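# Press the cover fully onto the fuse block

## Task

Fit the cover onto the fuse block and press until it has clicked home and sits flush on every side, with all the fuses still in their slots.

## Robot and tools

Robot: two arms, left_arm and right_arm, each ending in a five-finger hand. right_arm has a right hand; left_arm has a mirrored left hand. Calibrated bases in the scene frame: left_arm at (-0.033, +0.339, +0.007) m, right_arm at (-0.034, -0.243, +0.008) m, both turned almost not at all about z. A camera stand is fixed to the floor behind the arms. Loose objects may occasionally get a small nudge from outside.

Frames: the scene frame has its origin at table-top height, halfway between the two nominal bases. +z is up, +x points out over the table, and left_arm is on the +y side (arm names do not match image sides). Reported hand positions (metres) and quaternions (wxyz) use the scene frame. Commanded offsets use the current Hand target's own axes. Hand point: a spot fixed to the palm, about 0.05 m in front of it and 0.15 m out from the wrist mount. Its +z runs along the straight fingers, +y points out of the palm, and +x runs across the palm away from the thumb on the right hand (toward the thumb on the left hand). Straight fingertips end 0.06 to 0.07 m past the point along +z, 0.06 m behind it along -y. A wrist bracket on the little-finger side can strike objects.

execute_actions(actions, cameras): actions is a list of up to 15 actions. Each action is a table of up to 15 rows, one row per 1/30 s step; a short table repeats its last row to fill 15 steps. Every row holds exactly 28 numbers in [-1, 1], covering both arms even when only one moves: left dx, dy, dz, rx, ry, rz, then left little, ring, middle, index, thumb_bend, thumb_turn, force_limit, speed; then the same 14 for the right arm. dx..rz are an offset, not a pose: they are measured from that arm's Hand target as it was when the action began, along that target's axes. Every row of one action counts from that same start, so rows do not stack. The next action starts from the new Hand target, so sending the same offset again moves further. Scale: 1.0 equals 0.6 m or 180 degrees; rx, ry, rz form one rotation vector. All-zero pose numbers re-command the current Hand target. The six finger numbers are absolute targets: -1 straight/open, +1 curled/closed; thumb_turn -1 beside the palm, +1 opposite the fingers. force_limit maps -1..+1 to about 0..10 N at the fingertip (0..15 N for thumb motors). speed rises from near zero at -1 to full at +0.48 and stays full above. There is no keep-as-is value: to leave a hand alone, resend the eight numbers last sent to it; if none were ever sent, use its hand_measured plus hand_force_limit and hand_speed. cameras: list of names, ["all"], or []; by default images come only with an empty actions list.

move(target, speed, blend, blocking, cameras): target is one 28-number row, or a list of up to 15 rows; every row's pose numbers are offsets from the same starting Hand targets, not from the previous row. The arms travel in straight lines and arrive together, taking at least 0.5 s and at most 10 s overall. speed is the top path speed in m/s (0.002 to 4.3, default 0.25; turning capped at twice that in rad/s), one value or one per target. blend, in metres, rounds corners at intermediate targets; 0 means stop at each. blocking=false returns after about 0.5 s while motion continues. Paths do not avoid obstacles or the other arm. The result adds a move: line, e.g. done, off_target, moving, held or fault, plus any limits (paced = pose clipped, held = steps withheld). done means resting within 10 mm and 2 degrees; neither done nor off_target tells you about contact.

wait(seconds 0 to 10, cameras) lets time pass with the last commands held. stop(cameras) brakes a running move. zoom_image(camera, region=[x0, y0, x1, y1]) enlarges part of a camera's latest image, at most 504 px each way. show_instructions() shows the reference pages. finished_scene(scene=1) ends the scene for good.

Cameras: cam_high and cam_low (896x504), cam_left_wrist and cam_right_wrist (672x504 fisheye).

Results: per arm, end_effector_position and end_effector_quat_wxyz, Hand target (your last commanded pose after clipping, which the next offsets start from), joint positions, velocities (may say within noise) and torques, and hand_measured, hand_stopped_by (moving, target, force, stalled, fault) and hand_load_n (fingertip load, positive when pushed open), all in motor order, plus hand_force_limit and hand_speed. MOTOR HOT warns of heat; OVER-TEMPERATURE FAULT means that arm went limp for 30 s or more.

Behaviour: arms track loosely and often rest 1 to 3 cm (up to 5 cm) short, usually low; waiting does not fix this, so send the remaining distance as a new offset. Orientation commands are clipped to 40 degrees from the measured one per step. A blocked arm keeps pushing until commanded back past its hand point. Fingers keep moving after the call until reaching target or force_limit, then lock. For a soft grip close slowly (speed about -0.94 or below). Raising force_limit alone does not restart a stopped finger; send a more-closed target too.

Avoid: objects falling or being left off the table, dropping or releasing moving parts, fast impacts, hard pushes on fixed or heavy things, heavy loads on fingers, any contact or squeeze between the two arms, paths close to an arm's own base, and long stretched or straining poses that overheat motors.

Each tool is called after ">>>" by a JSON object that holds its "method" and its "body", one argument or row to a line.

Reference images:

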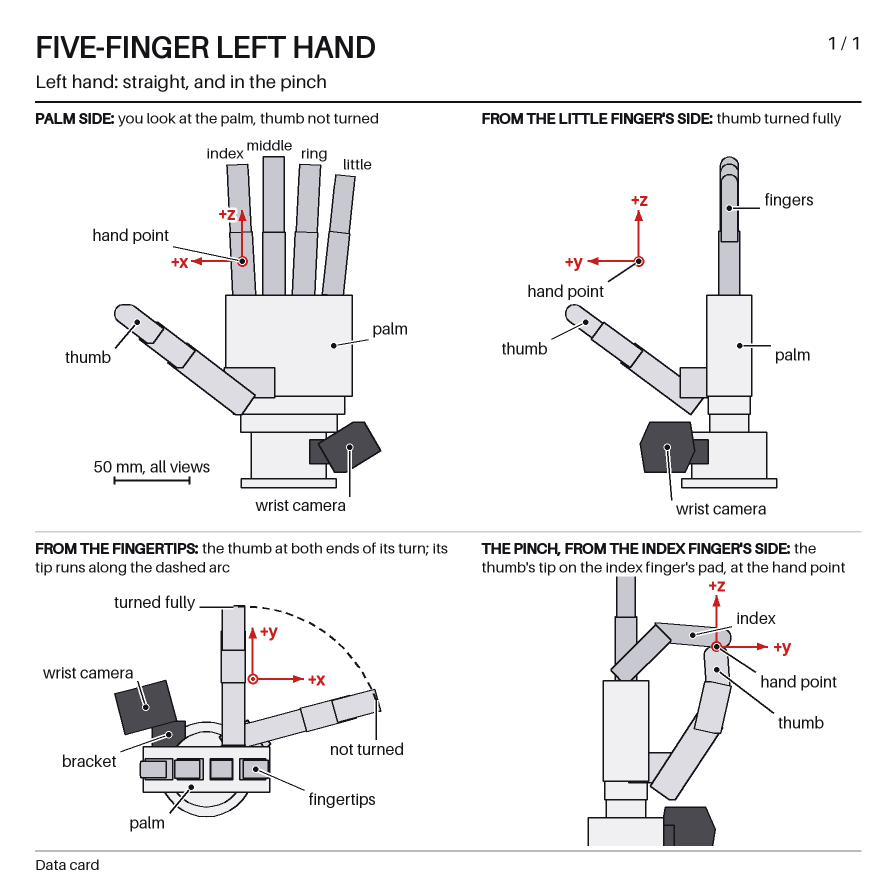

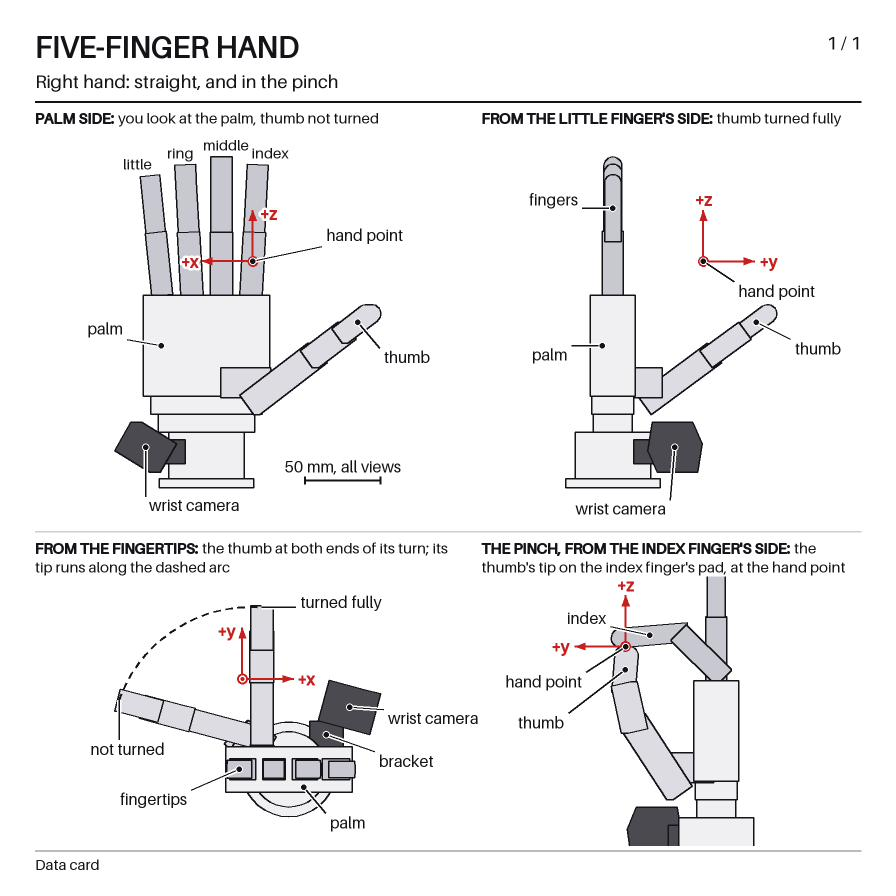

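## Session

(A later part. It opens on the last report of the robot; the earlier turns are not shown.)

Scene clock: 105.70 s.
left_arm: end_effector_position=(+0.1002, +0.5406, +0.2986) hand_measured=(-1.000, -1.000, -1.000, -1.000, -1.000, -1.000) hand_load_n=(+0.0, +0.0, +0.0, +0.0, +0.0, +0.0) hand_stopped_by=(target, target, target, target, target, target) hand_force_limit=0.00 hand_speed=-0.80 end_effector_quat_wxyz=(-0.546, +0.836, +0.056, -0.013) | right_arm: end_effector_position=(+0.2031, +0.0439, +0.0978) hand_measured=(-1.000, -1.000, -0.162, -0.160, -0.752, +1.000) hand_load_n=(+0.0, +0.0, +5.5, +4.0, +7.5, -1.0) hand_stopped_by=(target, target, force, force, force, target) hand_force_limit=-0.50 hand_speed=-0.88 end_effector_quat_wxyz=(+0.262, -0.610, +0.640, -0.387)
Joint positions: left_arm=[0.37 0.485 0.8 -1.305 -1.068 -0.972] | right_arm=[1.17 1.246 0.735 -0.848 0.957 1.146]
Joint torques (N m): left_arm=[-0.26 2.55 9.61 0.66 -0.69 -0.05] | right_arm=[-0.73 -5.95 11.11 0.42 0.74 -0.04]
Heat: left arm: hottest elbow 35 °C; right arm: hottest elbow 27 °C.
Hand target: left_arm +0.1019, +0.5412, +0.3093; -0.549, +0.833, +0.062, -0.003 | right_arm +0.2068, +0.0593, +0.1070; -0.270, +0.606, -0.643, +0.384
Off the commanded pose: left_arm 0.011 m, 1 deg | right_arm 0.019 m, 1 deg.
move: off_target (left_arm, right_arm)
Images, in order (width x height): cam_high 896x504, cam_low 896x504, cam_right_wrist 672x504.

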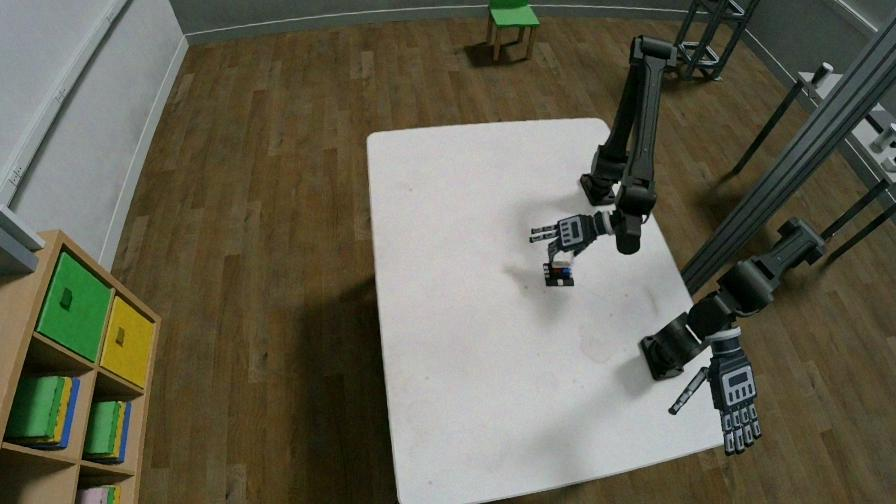

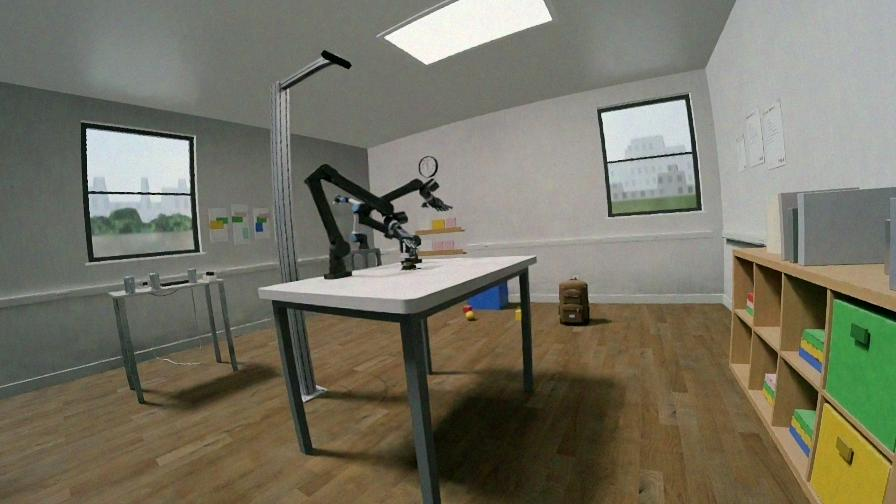

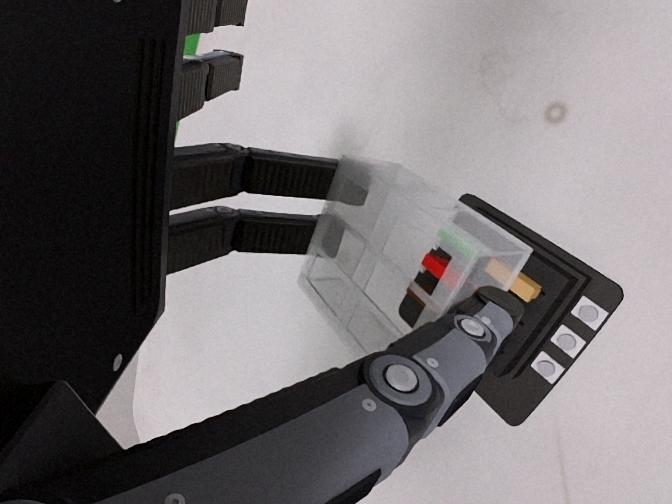

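>>> {"method": "move", "body": {
  "target": [0,0,0,0,0,0,-1,-1,-1,-1,-1,-1,0,-0.8,0.0083,0.041,0.0162,0,0,0,-1,-1,-0.05,-0.05,-0.45,1,-0.5,-0.88],
  "cameras": ["cam_low","cam_high","cam_right_wrist"],
  "speed": 0.06
}}

>>> {"method": "zoom_image", "body": {
  "camera": "cam_low",
  "region": [396, 248, 424, 276]
}}

>>> {"method": "zoom_image", "body": {
  "camera": "cam_right_wrist",
  "region": [430, 160, 640, 410]
}}

>>> {"method": "zoom_image", "body": {
  "camera": "cam_high",
  "region": [545, 258, 577, 290]
}}

Scene clock: 109.00 s.
left_arm: end_effector_position=(+0.1002, +0.5406, +0.2986) hand_measured=(-1.000, -1.000, -1.000, -1.000, -1.000, -1.000) hand_load_n=(+0.0, +0.0, +0.0, +0.0, +0.0, -0.5) hand_stopped_by=(target, target, target, target, target, target) hand_force_limit=0.00 hand_speed=-0.80 end_effector_quat_wxyz=(-0.546, +0.836, +0.056, -0.013) | right_arm: end_effector_position=(+0.2033, +0.0468, +0.0878) hand_measured=(-1.000, -1.000, -0.162, -0.160, -0.752, +1.000) hand_load_n=(+0.0, +0.0, +5.5, +4.0, +7.5, -1.0) hand_stopped_by=(target, target, force, force, force, target) hand_force_limit=-0.50 hand_speed=-0.88 end_effector_quat_wxyz=(+0.267, -0.604, +0.645, -0.385)
Joint positions: left_arm=[0.37 0.485 0.8 -1.305 -1.068 -0.972] | right_arm=[1.173 1.266 0.719 -0.811 0.96 1.167]
Joint torques (N m): left_arm=[-0.21 2.67 9.46 0.7 -0.65 -0.06] | right_arm=[0.26 -6.71 7.36 1.1 0.71 -0.01]
Heat: left arm: hottest elbow 35 °C; right arm: hottest elbow 27 °C.
Hand target: left_arm +0.1019, +0.5412, +0.3093; -0.549, +0.833, +0.062, -0.003 | right_arm +0.2000, +0.0522, +0.0820; -0.270, +0.606, -0.643, +0.384
Off the commanded pose: left_arm 0.011 m, 1 deg | right_arm 0.009 m, 0 deg.
move: off_target (left_arm)
Images, in order (width x height): cam_high 896x504, cam_low 896x504, cam_right_wrist 672x504.

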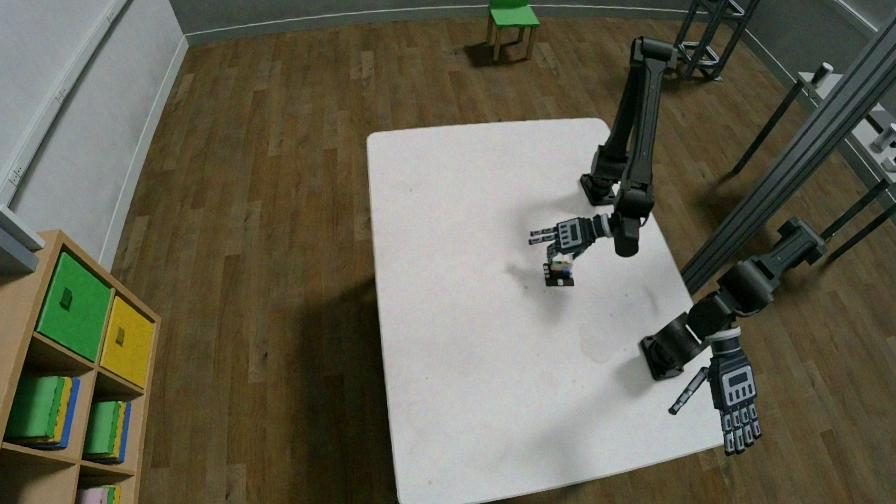

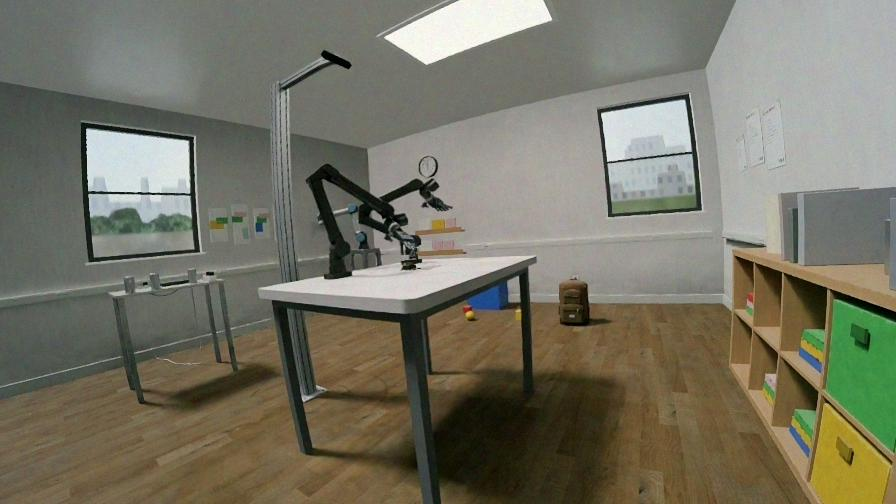

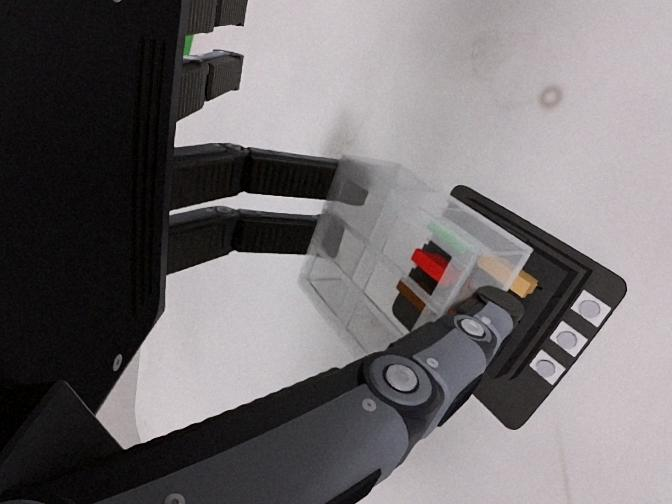

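Scaled by 18.000 from the camera's 896x504 image, which has a finer 1280x720 frame.

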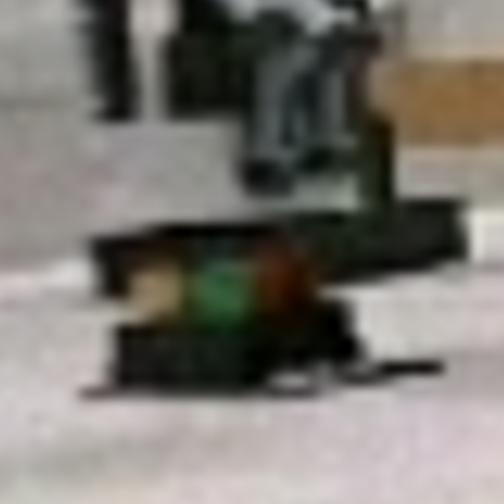

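Scaled by 2.016 from the camera's 672x504 image, which has a finer 960x720 frame.

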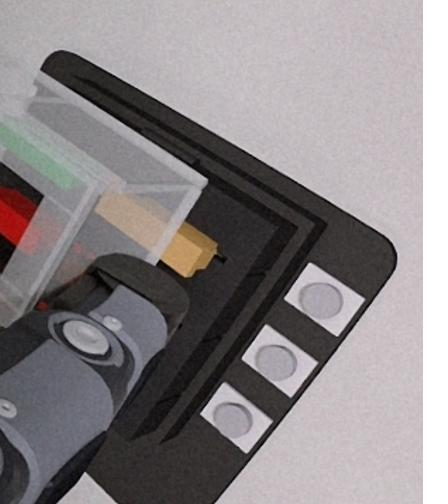

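Scaled by 15.750 from the camera's 896x504 image, which has a finer 1280x720 frame.

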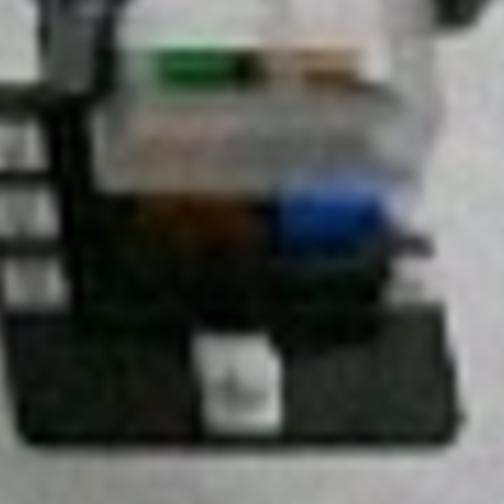

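>>> {"method": "move", "body": {
  "target": [0,0,0,0,0,0,-1,-1,-1,-1,-1,-1,0,-0.8,-0.0017,0.0157,-0.0027,0,0,0,-1,-1,-0.05,-0.05,-0.45,1,-0.5,-0.88],
  "cameras": ["cam_low","cam_high","cam_right_wrist"],
  "speed": 0.06
}}

>>> {"method": "zoom_image", "body": {
  "camera": "cam_low",
  "region": [396, 248, 424, 276]
}}

>>> {"method": "zoom_image", "body": {
  "camera": "cam_right_wrist",
  "region": [430, 160, 640, 410]
}}

>>> {"method": "zoom_image", "body": {
  "camera": "cam_high",
  "region": [545, 258, 577, 290]
}}

Scene clock: 111.20 s.
left_arm: end_effector_position=(+0.1002, +0.5406, +0.2986) hand_measured=(-1.000, -1.000, -1.000, -1.000, -1.000, -1.000) hand_load_n=(+0.0, +0.0, +0.0, +0.0, +0.0, -0.5) hand_stopped_by=(target, target, target, target, target, target) hand_force_limit=0.00 hand_speed=-0.80 end_effector_quat_wxyz=(-0.546, +0.836, +0.056, -0.013) | right_arm: end_effector_position=(+0.1975, +0.0498, +0.0817) hand_measured=(-1.000, -1.000, -0.162, -0.160, -0.752, +1.000) hand_load_n=(+0.0, +0.0, +5.5, +4.0, +7.5, -1.0) hand_stopped_by=(target, target, force, force, force, target) hand_force_limit=-0.50 hand_speed=-0.88 end_effector_quat_wxyz=(+0.271, -0.602, +0.646, -0.383)
Joint positions: left_arm=[0.37 0.485 0.8 -1.305 -1.068 -0.972] | right_arm=[1.194 1.28 0.712 -0.811 0.964 1.203]
Joint torques (N m): left_arm=[-0.09 2.73 9.69 0.75 -0.67 -0.06] | right_arm=[0.38 -6.71 7.31 0.75 0.73 -0.04]
Heat: left arm: hottest elbow 35 °C; right arm: hottest elbow 27 °C.
Hand target: left_arm +0.1019, +0.5412, +0.3093; -0.549, +0.833, +0.062, -0.003 | right_arm +0.1935, +0.0533, +0.0752; -0.270, +0.606, -0.643, +0.384
Off the commanded pose: left_arm 0.011 m, 1 deg | right_arm 0.008 m, 1 deg.
move: off_target (left_arm)
Images, in order (width x height): cam_high 896x504, cam_low 896x504, cam_right_wrist 672x504.

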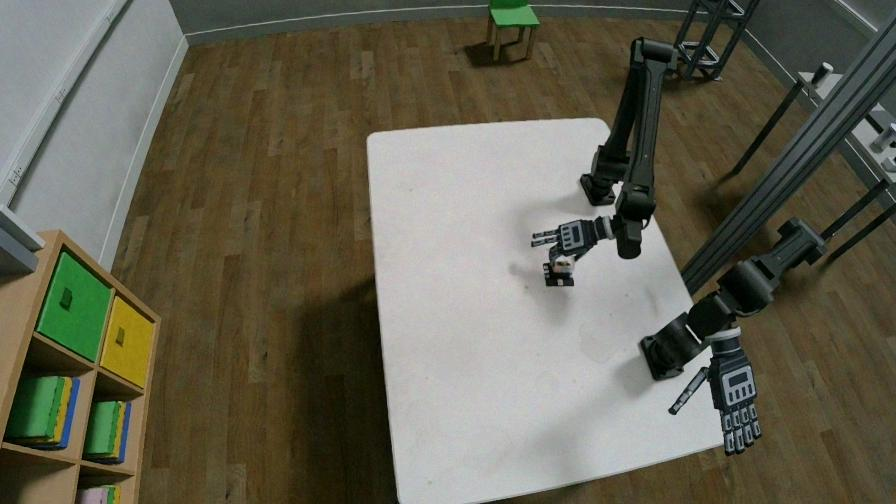

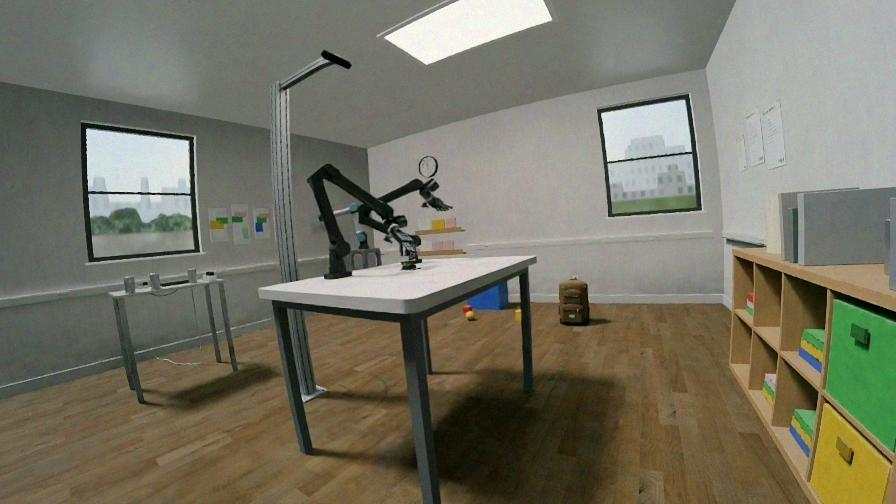

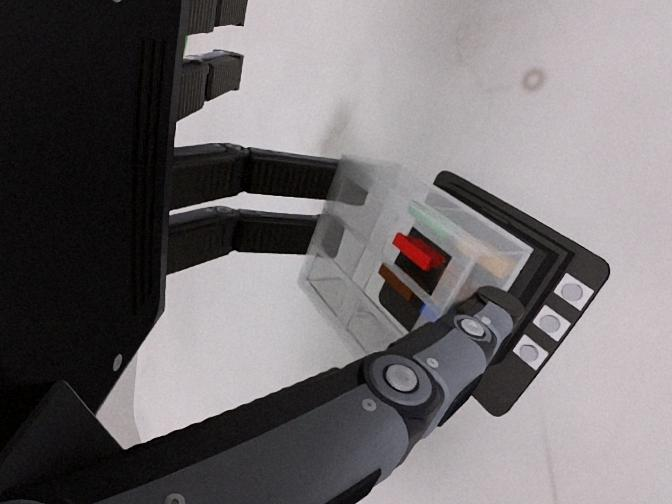

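Scaled by 18.000 from the camera's 896x504 image, which has a finer 1280x720 frame.

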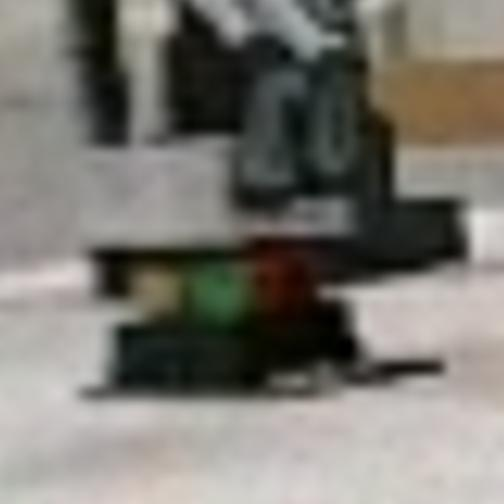

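Scaled by 2.016 from the camera's 672x504 image, which has a finer 960x720 frame.

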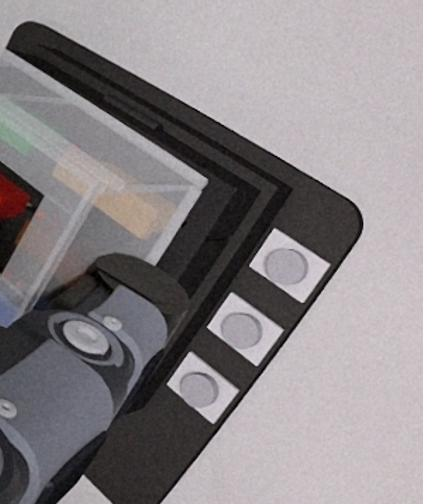

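Scaled by 15.750 from the camera's 896x504 image, which has a finer 1280x720 frame.

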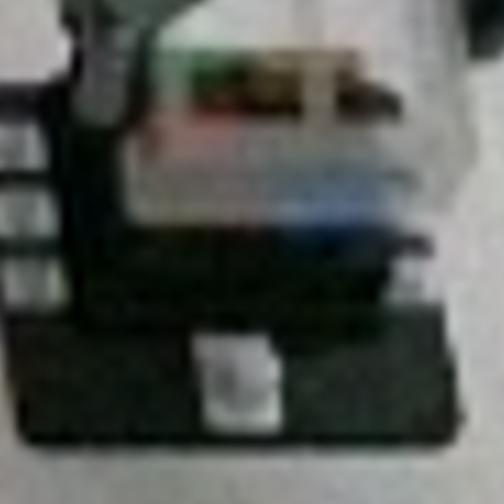

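>>> {"method": "move", "body": {
  "target": [0,0,0,0,0,0,-1,-1,-1,-1,-1,-1,0,-0.8,-0.0038,0.0118,0.0057,0,0,0,-1,-1,-0.05,-0.05,-0.45,1,-0.5,-0.88],
  "cameras": ["cam_low","cam_high","cam_right_wrist"],
  "speed": 0.06
}}

>>> {"method": "zoom_image", "body": {
  "camera": "cam_low",
  "region": [396, 248, 424, 276]
}}

>>> {"method": "zoom_image", "body": {
  "camera": "cam_right_wrist",
  "region": [430, 160, 640, 410]
}}

>>> {"method": "zoom_image", "body": {
  "camera": "cam_high",
  "region": [545, 258, 577, 290]
}}

>>> {"method": "zoom_image", "body": {
  "camera": "cam_right_wrist",
  "region": [290, 140, 450, 360]
}}

Scene clock: 113.07 s.
left_arm: end_effector_position=(+0.1002, +0.5406, +0.2986) hand_measured=(-1.000, -1.000, -1.000, -1.000, -1.000, -1.000) hand_load_n=(+0.0, +0.0, +0.0, +0.0, +0.0, +0.0) hand_stopped_by=(target, target, target, target, target, target) hand_force_limit=0.00 hand_speed=-0.80 end_effector_quat_wxyz=(-0.546, +0.836, +0.056, -0.013) | right_arm: end_effector_position=(+0.1961, +0.0499, +0.0733) hand_measured=(-1.000, -1.000, -0.162, -0.160, -0.752, +1.000) hand_load_n=(+0.0, +0.0, +5.5, +4.0, +7.5, -1.0) hand_stopped_by=(target, target, force, force, force, target) hand_force_limit=-0.50 hand_speed=-0.88 end_effector_quat_wxyz=(+0.268, -0.603, +0.645, -0.385)
Joint positions: left_arm=[0.37 0.485 0.8 -1.305 -1.068 -0.972] | right_arm=[1.198 1.299 0.704 -0.797 0.965 1.211]
Joint torques (N m): left_arm=[-0.32 2.55 9.61 0.75 -0.7 -0.06] | right_arm=[0.09 -6.71 7.1 0.99 0.72 -0.07]
Heat: left arm: hottest elbow 35 °C; right arm: hottest elbow 27 °C.
Hand target: left_arm +0.1019, +0.5412, +0.3093; -0.549, +0.833, +0.062, -0.003 | right_arm +0.1924, +0.0547, +0.0671; -0.270, +0.606, -0.643, +0.384
Off the commanded pose: left_arm 0.011 m, 1 deg | right_arm 0.009 m, 0 deg.
move: off_target (left_arm)
Images, in order (width x height): cam_high 896x504, cam_low 896x504, cam_right_wrist 672x504.

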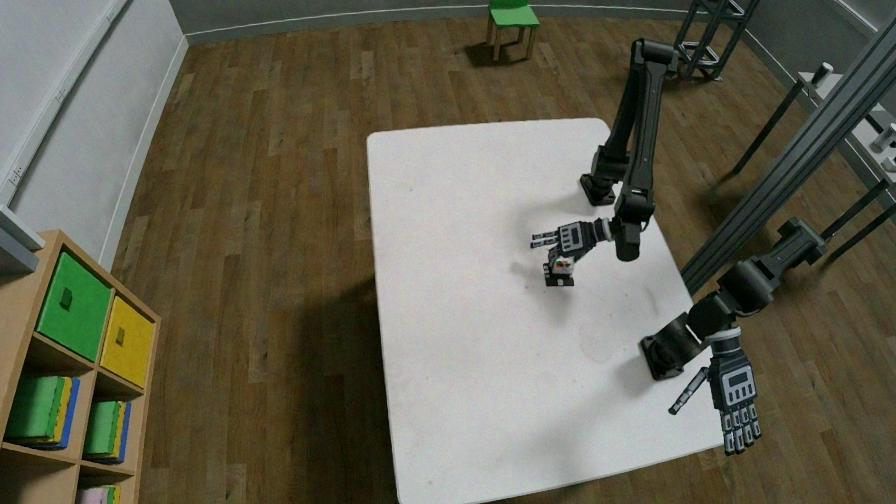

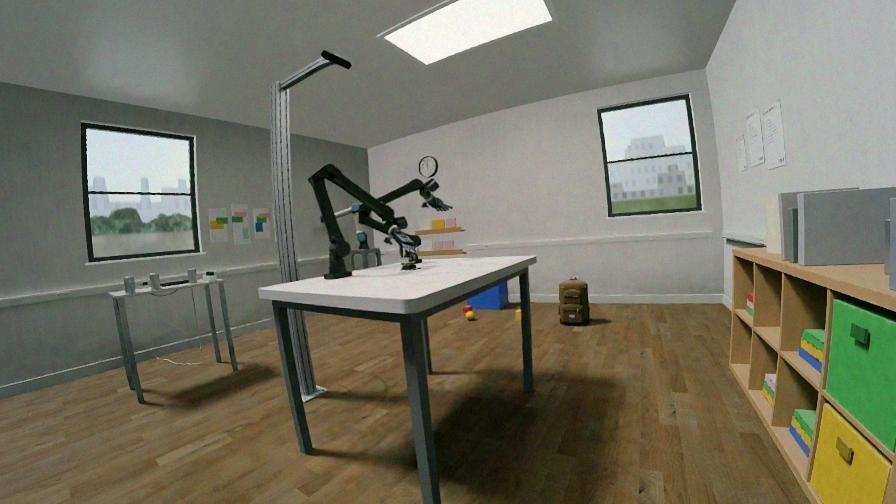

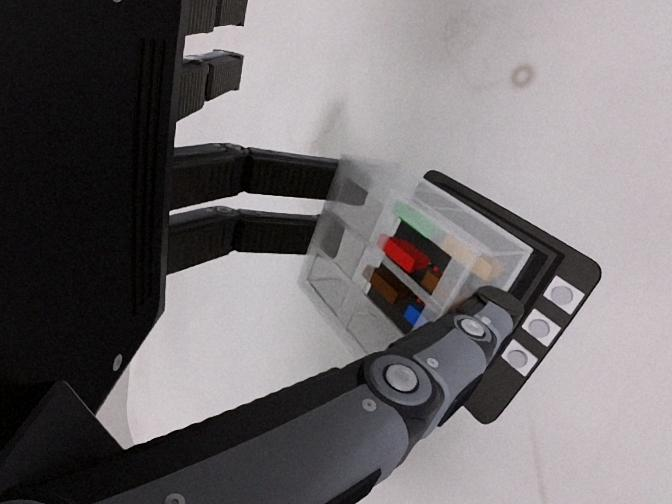

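Scaled by 18.000 from the camera's 896x504 image, which has a finer 1280x720 frame.

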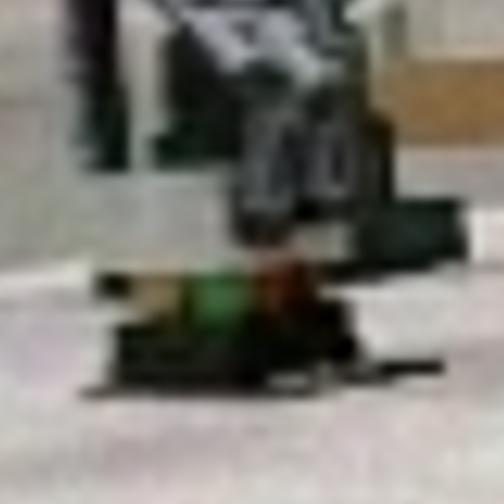

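Scaled by 2.016 from the camera's 672x504 image, which has a finer 960x720 frame.

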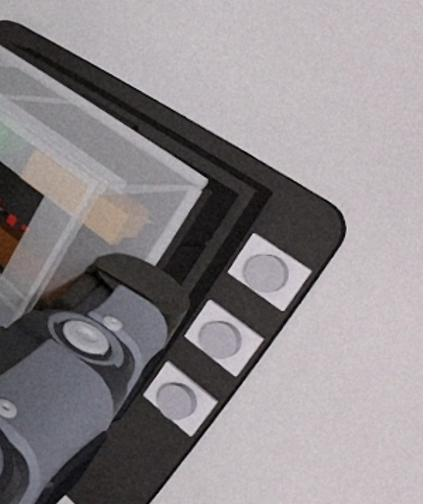

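Scaled by 15.750 from the camera's 896x504 image, which has a finer 1280x720 frame.

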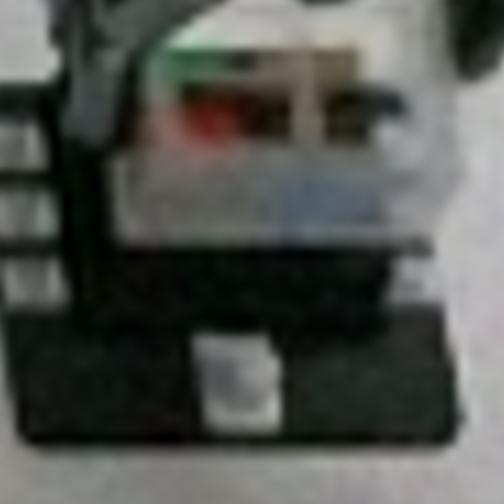

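Scaled by 2.291 from the camera's 672x504 image, which has a finer 960x720 frame.

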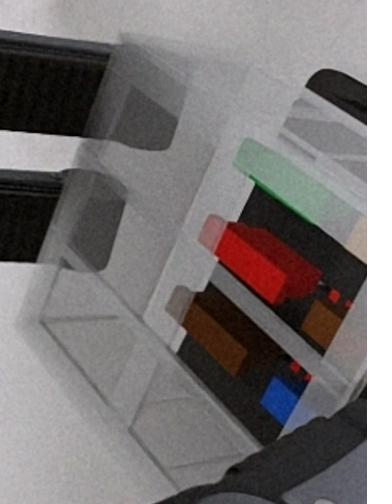

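>>> {"method": "move", "body": {
  "target": [0,0,0,0,0,0,-1,-1,-1,-1,-1,-1,0,-0.8,-0.0049,-0.0001,-0.0008,0.0021,-0.0146,-0.01,-1,-1,-0.05,-0.05,-0.45,1,-0.5,-0.88],
  "cameras": ["cam_low","cam_high","cam_right_wrist"],
  "speed": 0.06
}}

>>> {"method": "zoom_image", "body": {
  "camera": "cam_low",
  "region": [396, 248, 424, 276]
}}

>>> {"method": "zoom_image", "body": {
  "camera": "cam_right_wrist",
  "region": [400, 150, 630, 410]
}}

>>> {"method": "zoom_image", "body": {
  "camera": "cam_high",
  "region": [545, 258, 577, 290]
}}

Scene clock: 120.73 s.
left_arm: end_effector_position=(+0.1002, +0.5406, +0.2986) hand_measured=(-1.000, -1.000, -1.000, -1.000, -1.000, -1.000) hand_load_n=(+0.0, +0.0, +0.0, +0.0, +0.0, +0.0) hand_stopped_by=(target, target, target, target, target, target) hand_force_limit=0.00 hand_speed=-0.80 end_effector_quat_wxyz=(-0.546, +0.836, +0.056, -0.013) | right_arm: end_effector_position=(+0.1957, +0.0536, +0.0661) hand_measured=(-1.000, -1.000, -0.162, -0.160, -0.752, +1.000) hand_load_n=(+0.0, +0.0, +5.5, +4.0, +8.0, -0.5) hand_stopped_by=(target, target, force, force, force, target) hand_force_limit=-0.50 hand_speed=-0.88 end_effector_quat_wxyz=(-0.275, +0.619, -0.630, +0.380)
Joint positions: left_arm=[0.37 0.485 0.8 -1.305 -1.068 -0.972] | right_arm=[1.198 1.299 0.679 -0.712 0.957 1.132]
Joint torques (N m): left_arm=[-0.44 2.32 9.72 0.69 -0.66 -0.06] | right_arm=[-0.32 -8.59 7.09 1.21 0.56 -0.29]
Heat: left arm: hottest elbow 35 °C; right arm: hottest elbow 27 °C.
Hand target: left_arm +0.1019, +0.5412, +0.3093; -0.549, +0.833, +0.062, -0.003 | right_arm +0.1925, +0.0575, +0.0670; -0.280, +0.624, -0.625, +0.376
Off the commanded pose: left_arm 0.011 m, 1 deg | right_arm 0.005 m, 1 deg.
move: off_target (left_arm)
Images, in order (width x height): cam_high 896x504, cam_low 896x504, cam_right_wrist 672x504.

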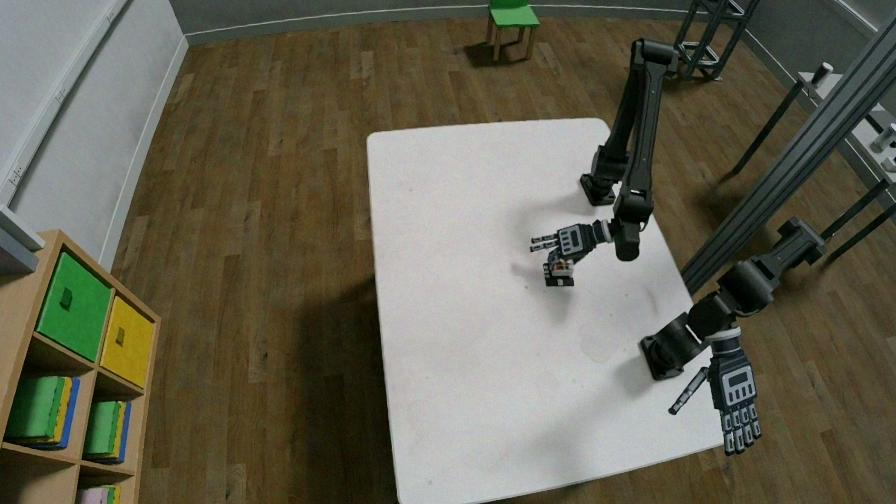

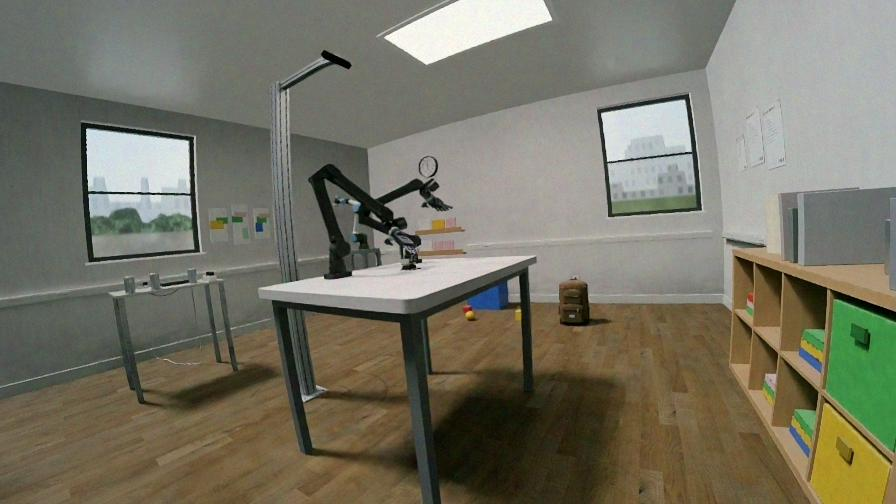

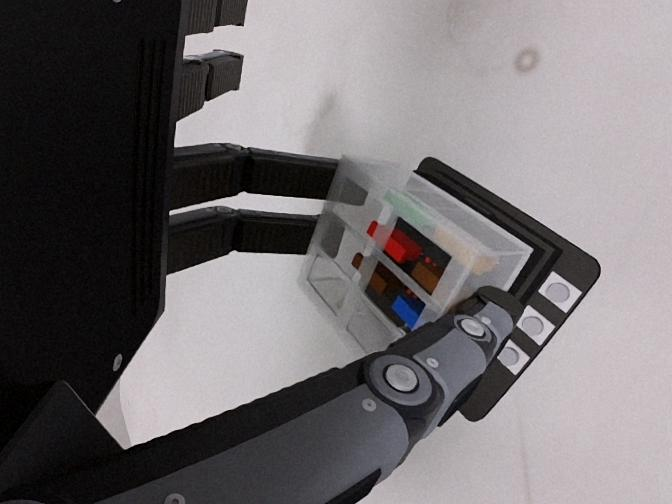

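Scaled by 18.000 from the camera's 896x504 image, which has a finer 1280x720 frame.

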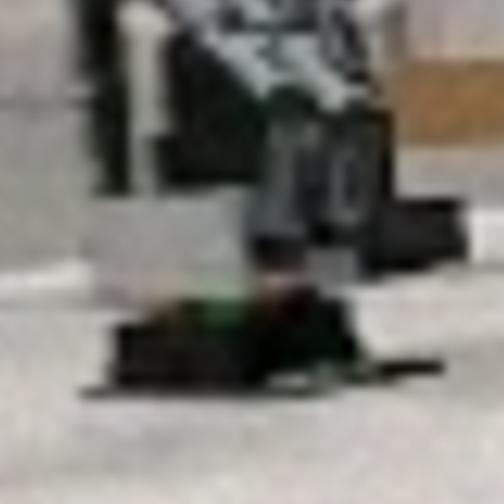

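Scaled by 1.938 from the camera's 672x504 image, which has a finer 960x720 frame.

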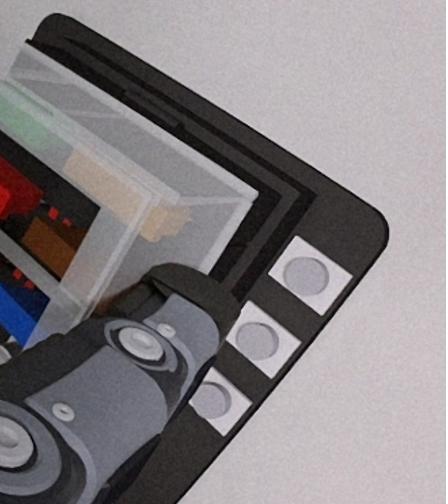

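Scaled by 15.750 from the camera's 896x504 image, which has a finer 1280x720 frame.

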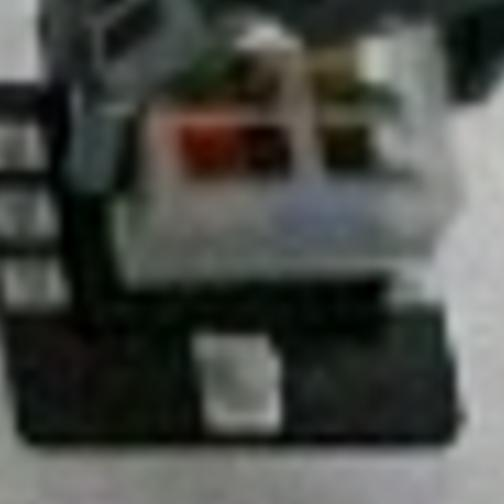

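>>> {"method": "move", "body": {
  "target": [0,0,0,0,0,0,-1,-1,-1,-1,-1,-1,0,-0.8,-0.0028,0.008,0.0055,0.001,-0.0068,-0.0047,-1,-1,-0.05,-0.05,-0.45,1,-0.5,-0.88],
  "cameras": ["cam_low","cam_high","cam_right_wrist"],
  "speed": 0.05
}}

>>> {"method": "zoom_image", "body": {
  "camera": "cam_low",
  "region": [396, 248, 424, 276]
}}

>>> {"method": "zoom_image", "body": {
  "camera": "cam_right_wrist",
  "region": [400, 150, 630, 410]
}}

>>> {"method": "zoom_image", "body": {
  "camera": "cam_high",
  "region": [545, 258, 577, 290]
}}

>>> {"method": "zoom_image", "body": {
  "camera": "cam_right_wrist",
  "region": [290, 140, 450, 360]
}}

Scene clock: 123.43 s.
left_arm: end_effector_position=(+0.1002, +0.5406, +0.2986) hand_measured=(-1.000, -1.000, -1.000, -1.000, -1.000, -1.000) hand_load_n=(+0.0, +0.0, +0.0, +0.0, +0.0, +0.0) hand_stopped_by=(target, target, target, target, target, target) hand_force_limit=0.00 hand_speed=-0.80 end_effector_quat_wxyz=(-0.546, +0.836, +0.056, -0.013) | right_arm: end_effector_position=(+0.1956, +0.0563, +0.0614) hand_measured=(-1.000, -1.000, -0.162, -0.160, -0.752, +1.000) hand_load_n=(+0.0, +0.5, +5.5, +3.5, +7.5, -1.0) hand_stopped_by=(target, target, force, force, force, target) hand_force_limit=-0.50 hand_speed=-0.88 end_effector_quat_wxyz=(-0.281, +0.627, -0.621, +0.376)
Joint positions: left_arm=[0.37 0.485 0.8 -1.305 -1.068 -0.972] | right_arm=[1.198 1.299 0.66 -0.652 0.951 1.084]
Joint torques (N m): left_arm=[-0.09 2.78 9.62 0.72 -0.69 -0.05] | right_arm=[-0.32 -8.7 6.76 1.28 0.44 -0.21]
Heat: left arm: hottest elbow 35 °C; right arm: hottest elbow 27 °C.
Hand target: left_arm +0.1019, +0.5412, +0.3093; -0.549, +0.833, +0.062, -0.003 | right_arm +0.1926, +0.0587, +0.0611; -0.285, +0.632, -0.617, +0.372
Off the commanded pose: left_arm 0.011 m, 1 deg | right_arm 0.004 m, 1 deg.
move: off_target (left_arm)
Images, in order (width x height): cam_high 896x504, cam_low 896x504, cam_right_wrist 672x504.

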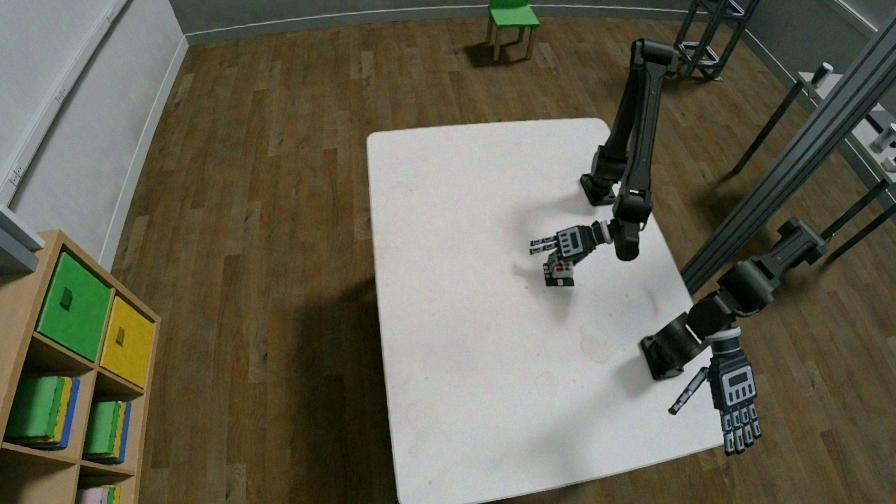

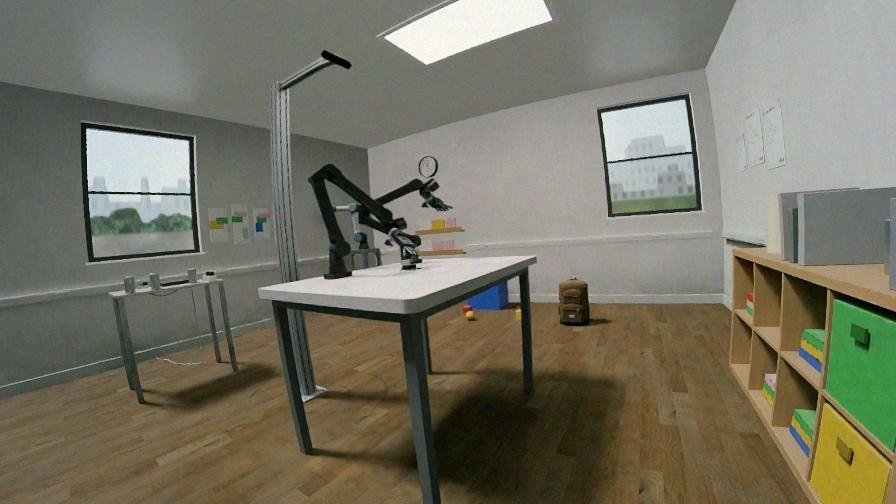

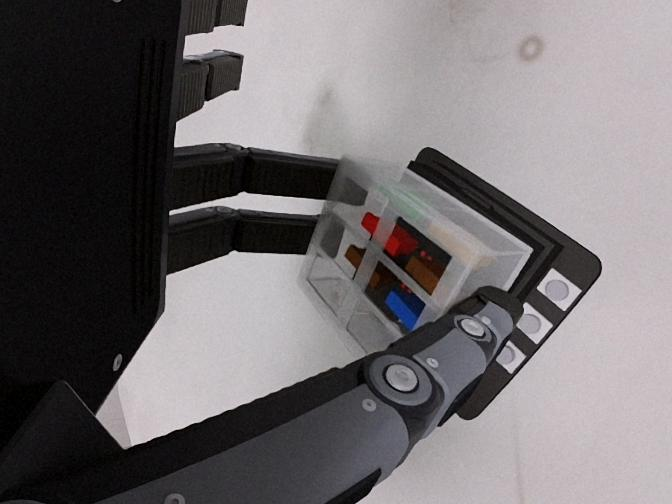

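Scaled by 18.000 from the camera's 896x504 image, which has a finer 1280x720 frame.

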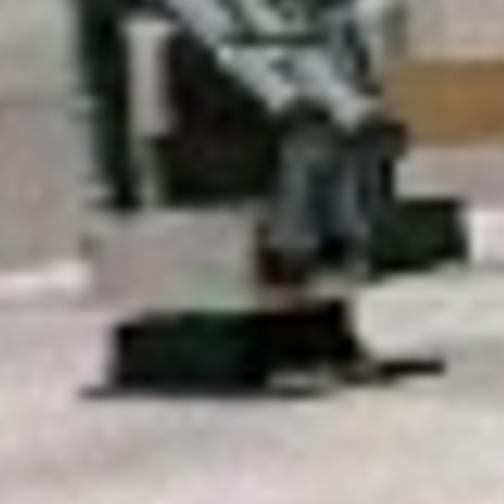

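Scaled by 1.938 from the camera's 672x504 image, which has a finer 960x720 frame.

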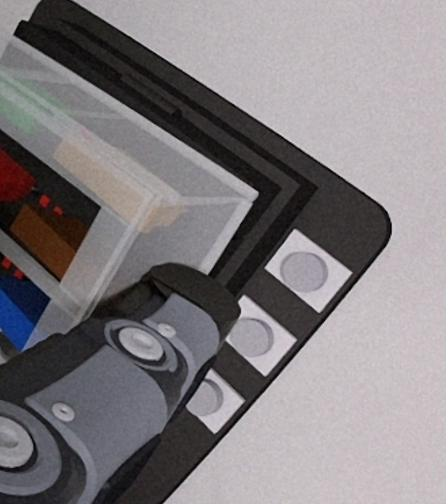

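Scaled by 15.750 from the camera's 896x504 image, which has a finer 1280x720 frame.

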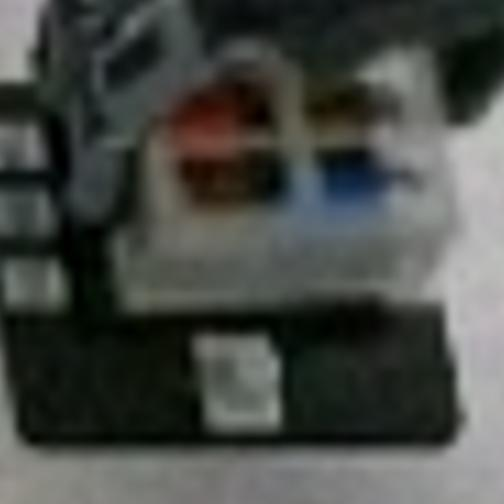

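Scaled by 2.291 from the camera's 672x504 image, which has a finer 960x720 frame.

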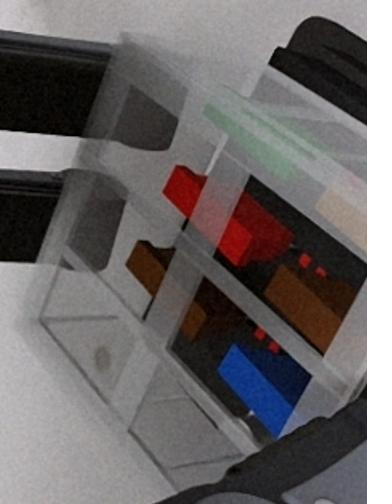

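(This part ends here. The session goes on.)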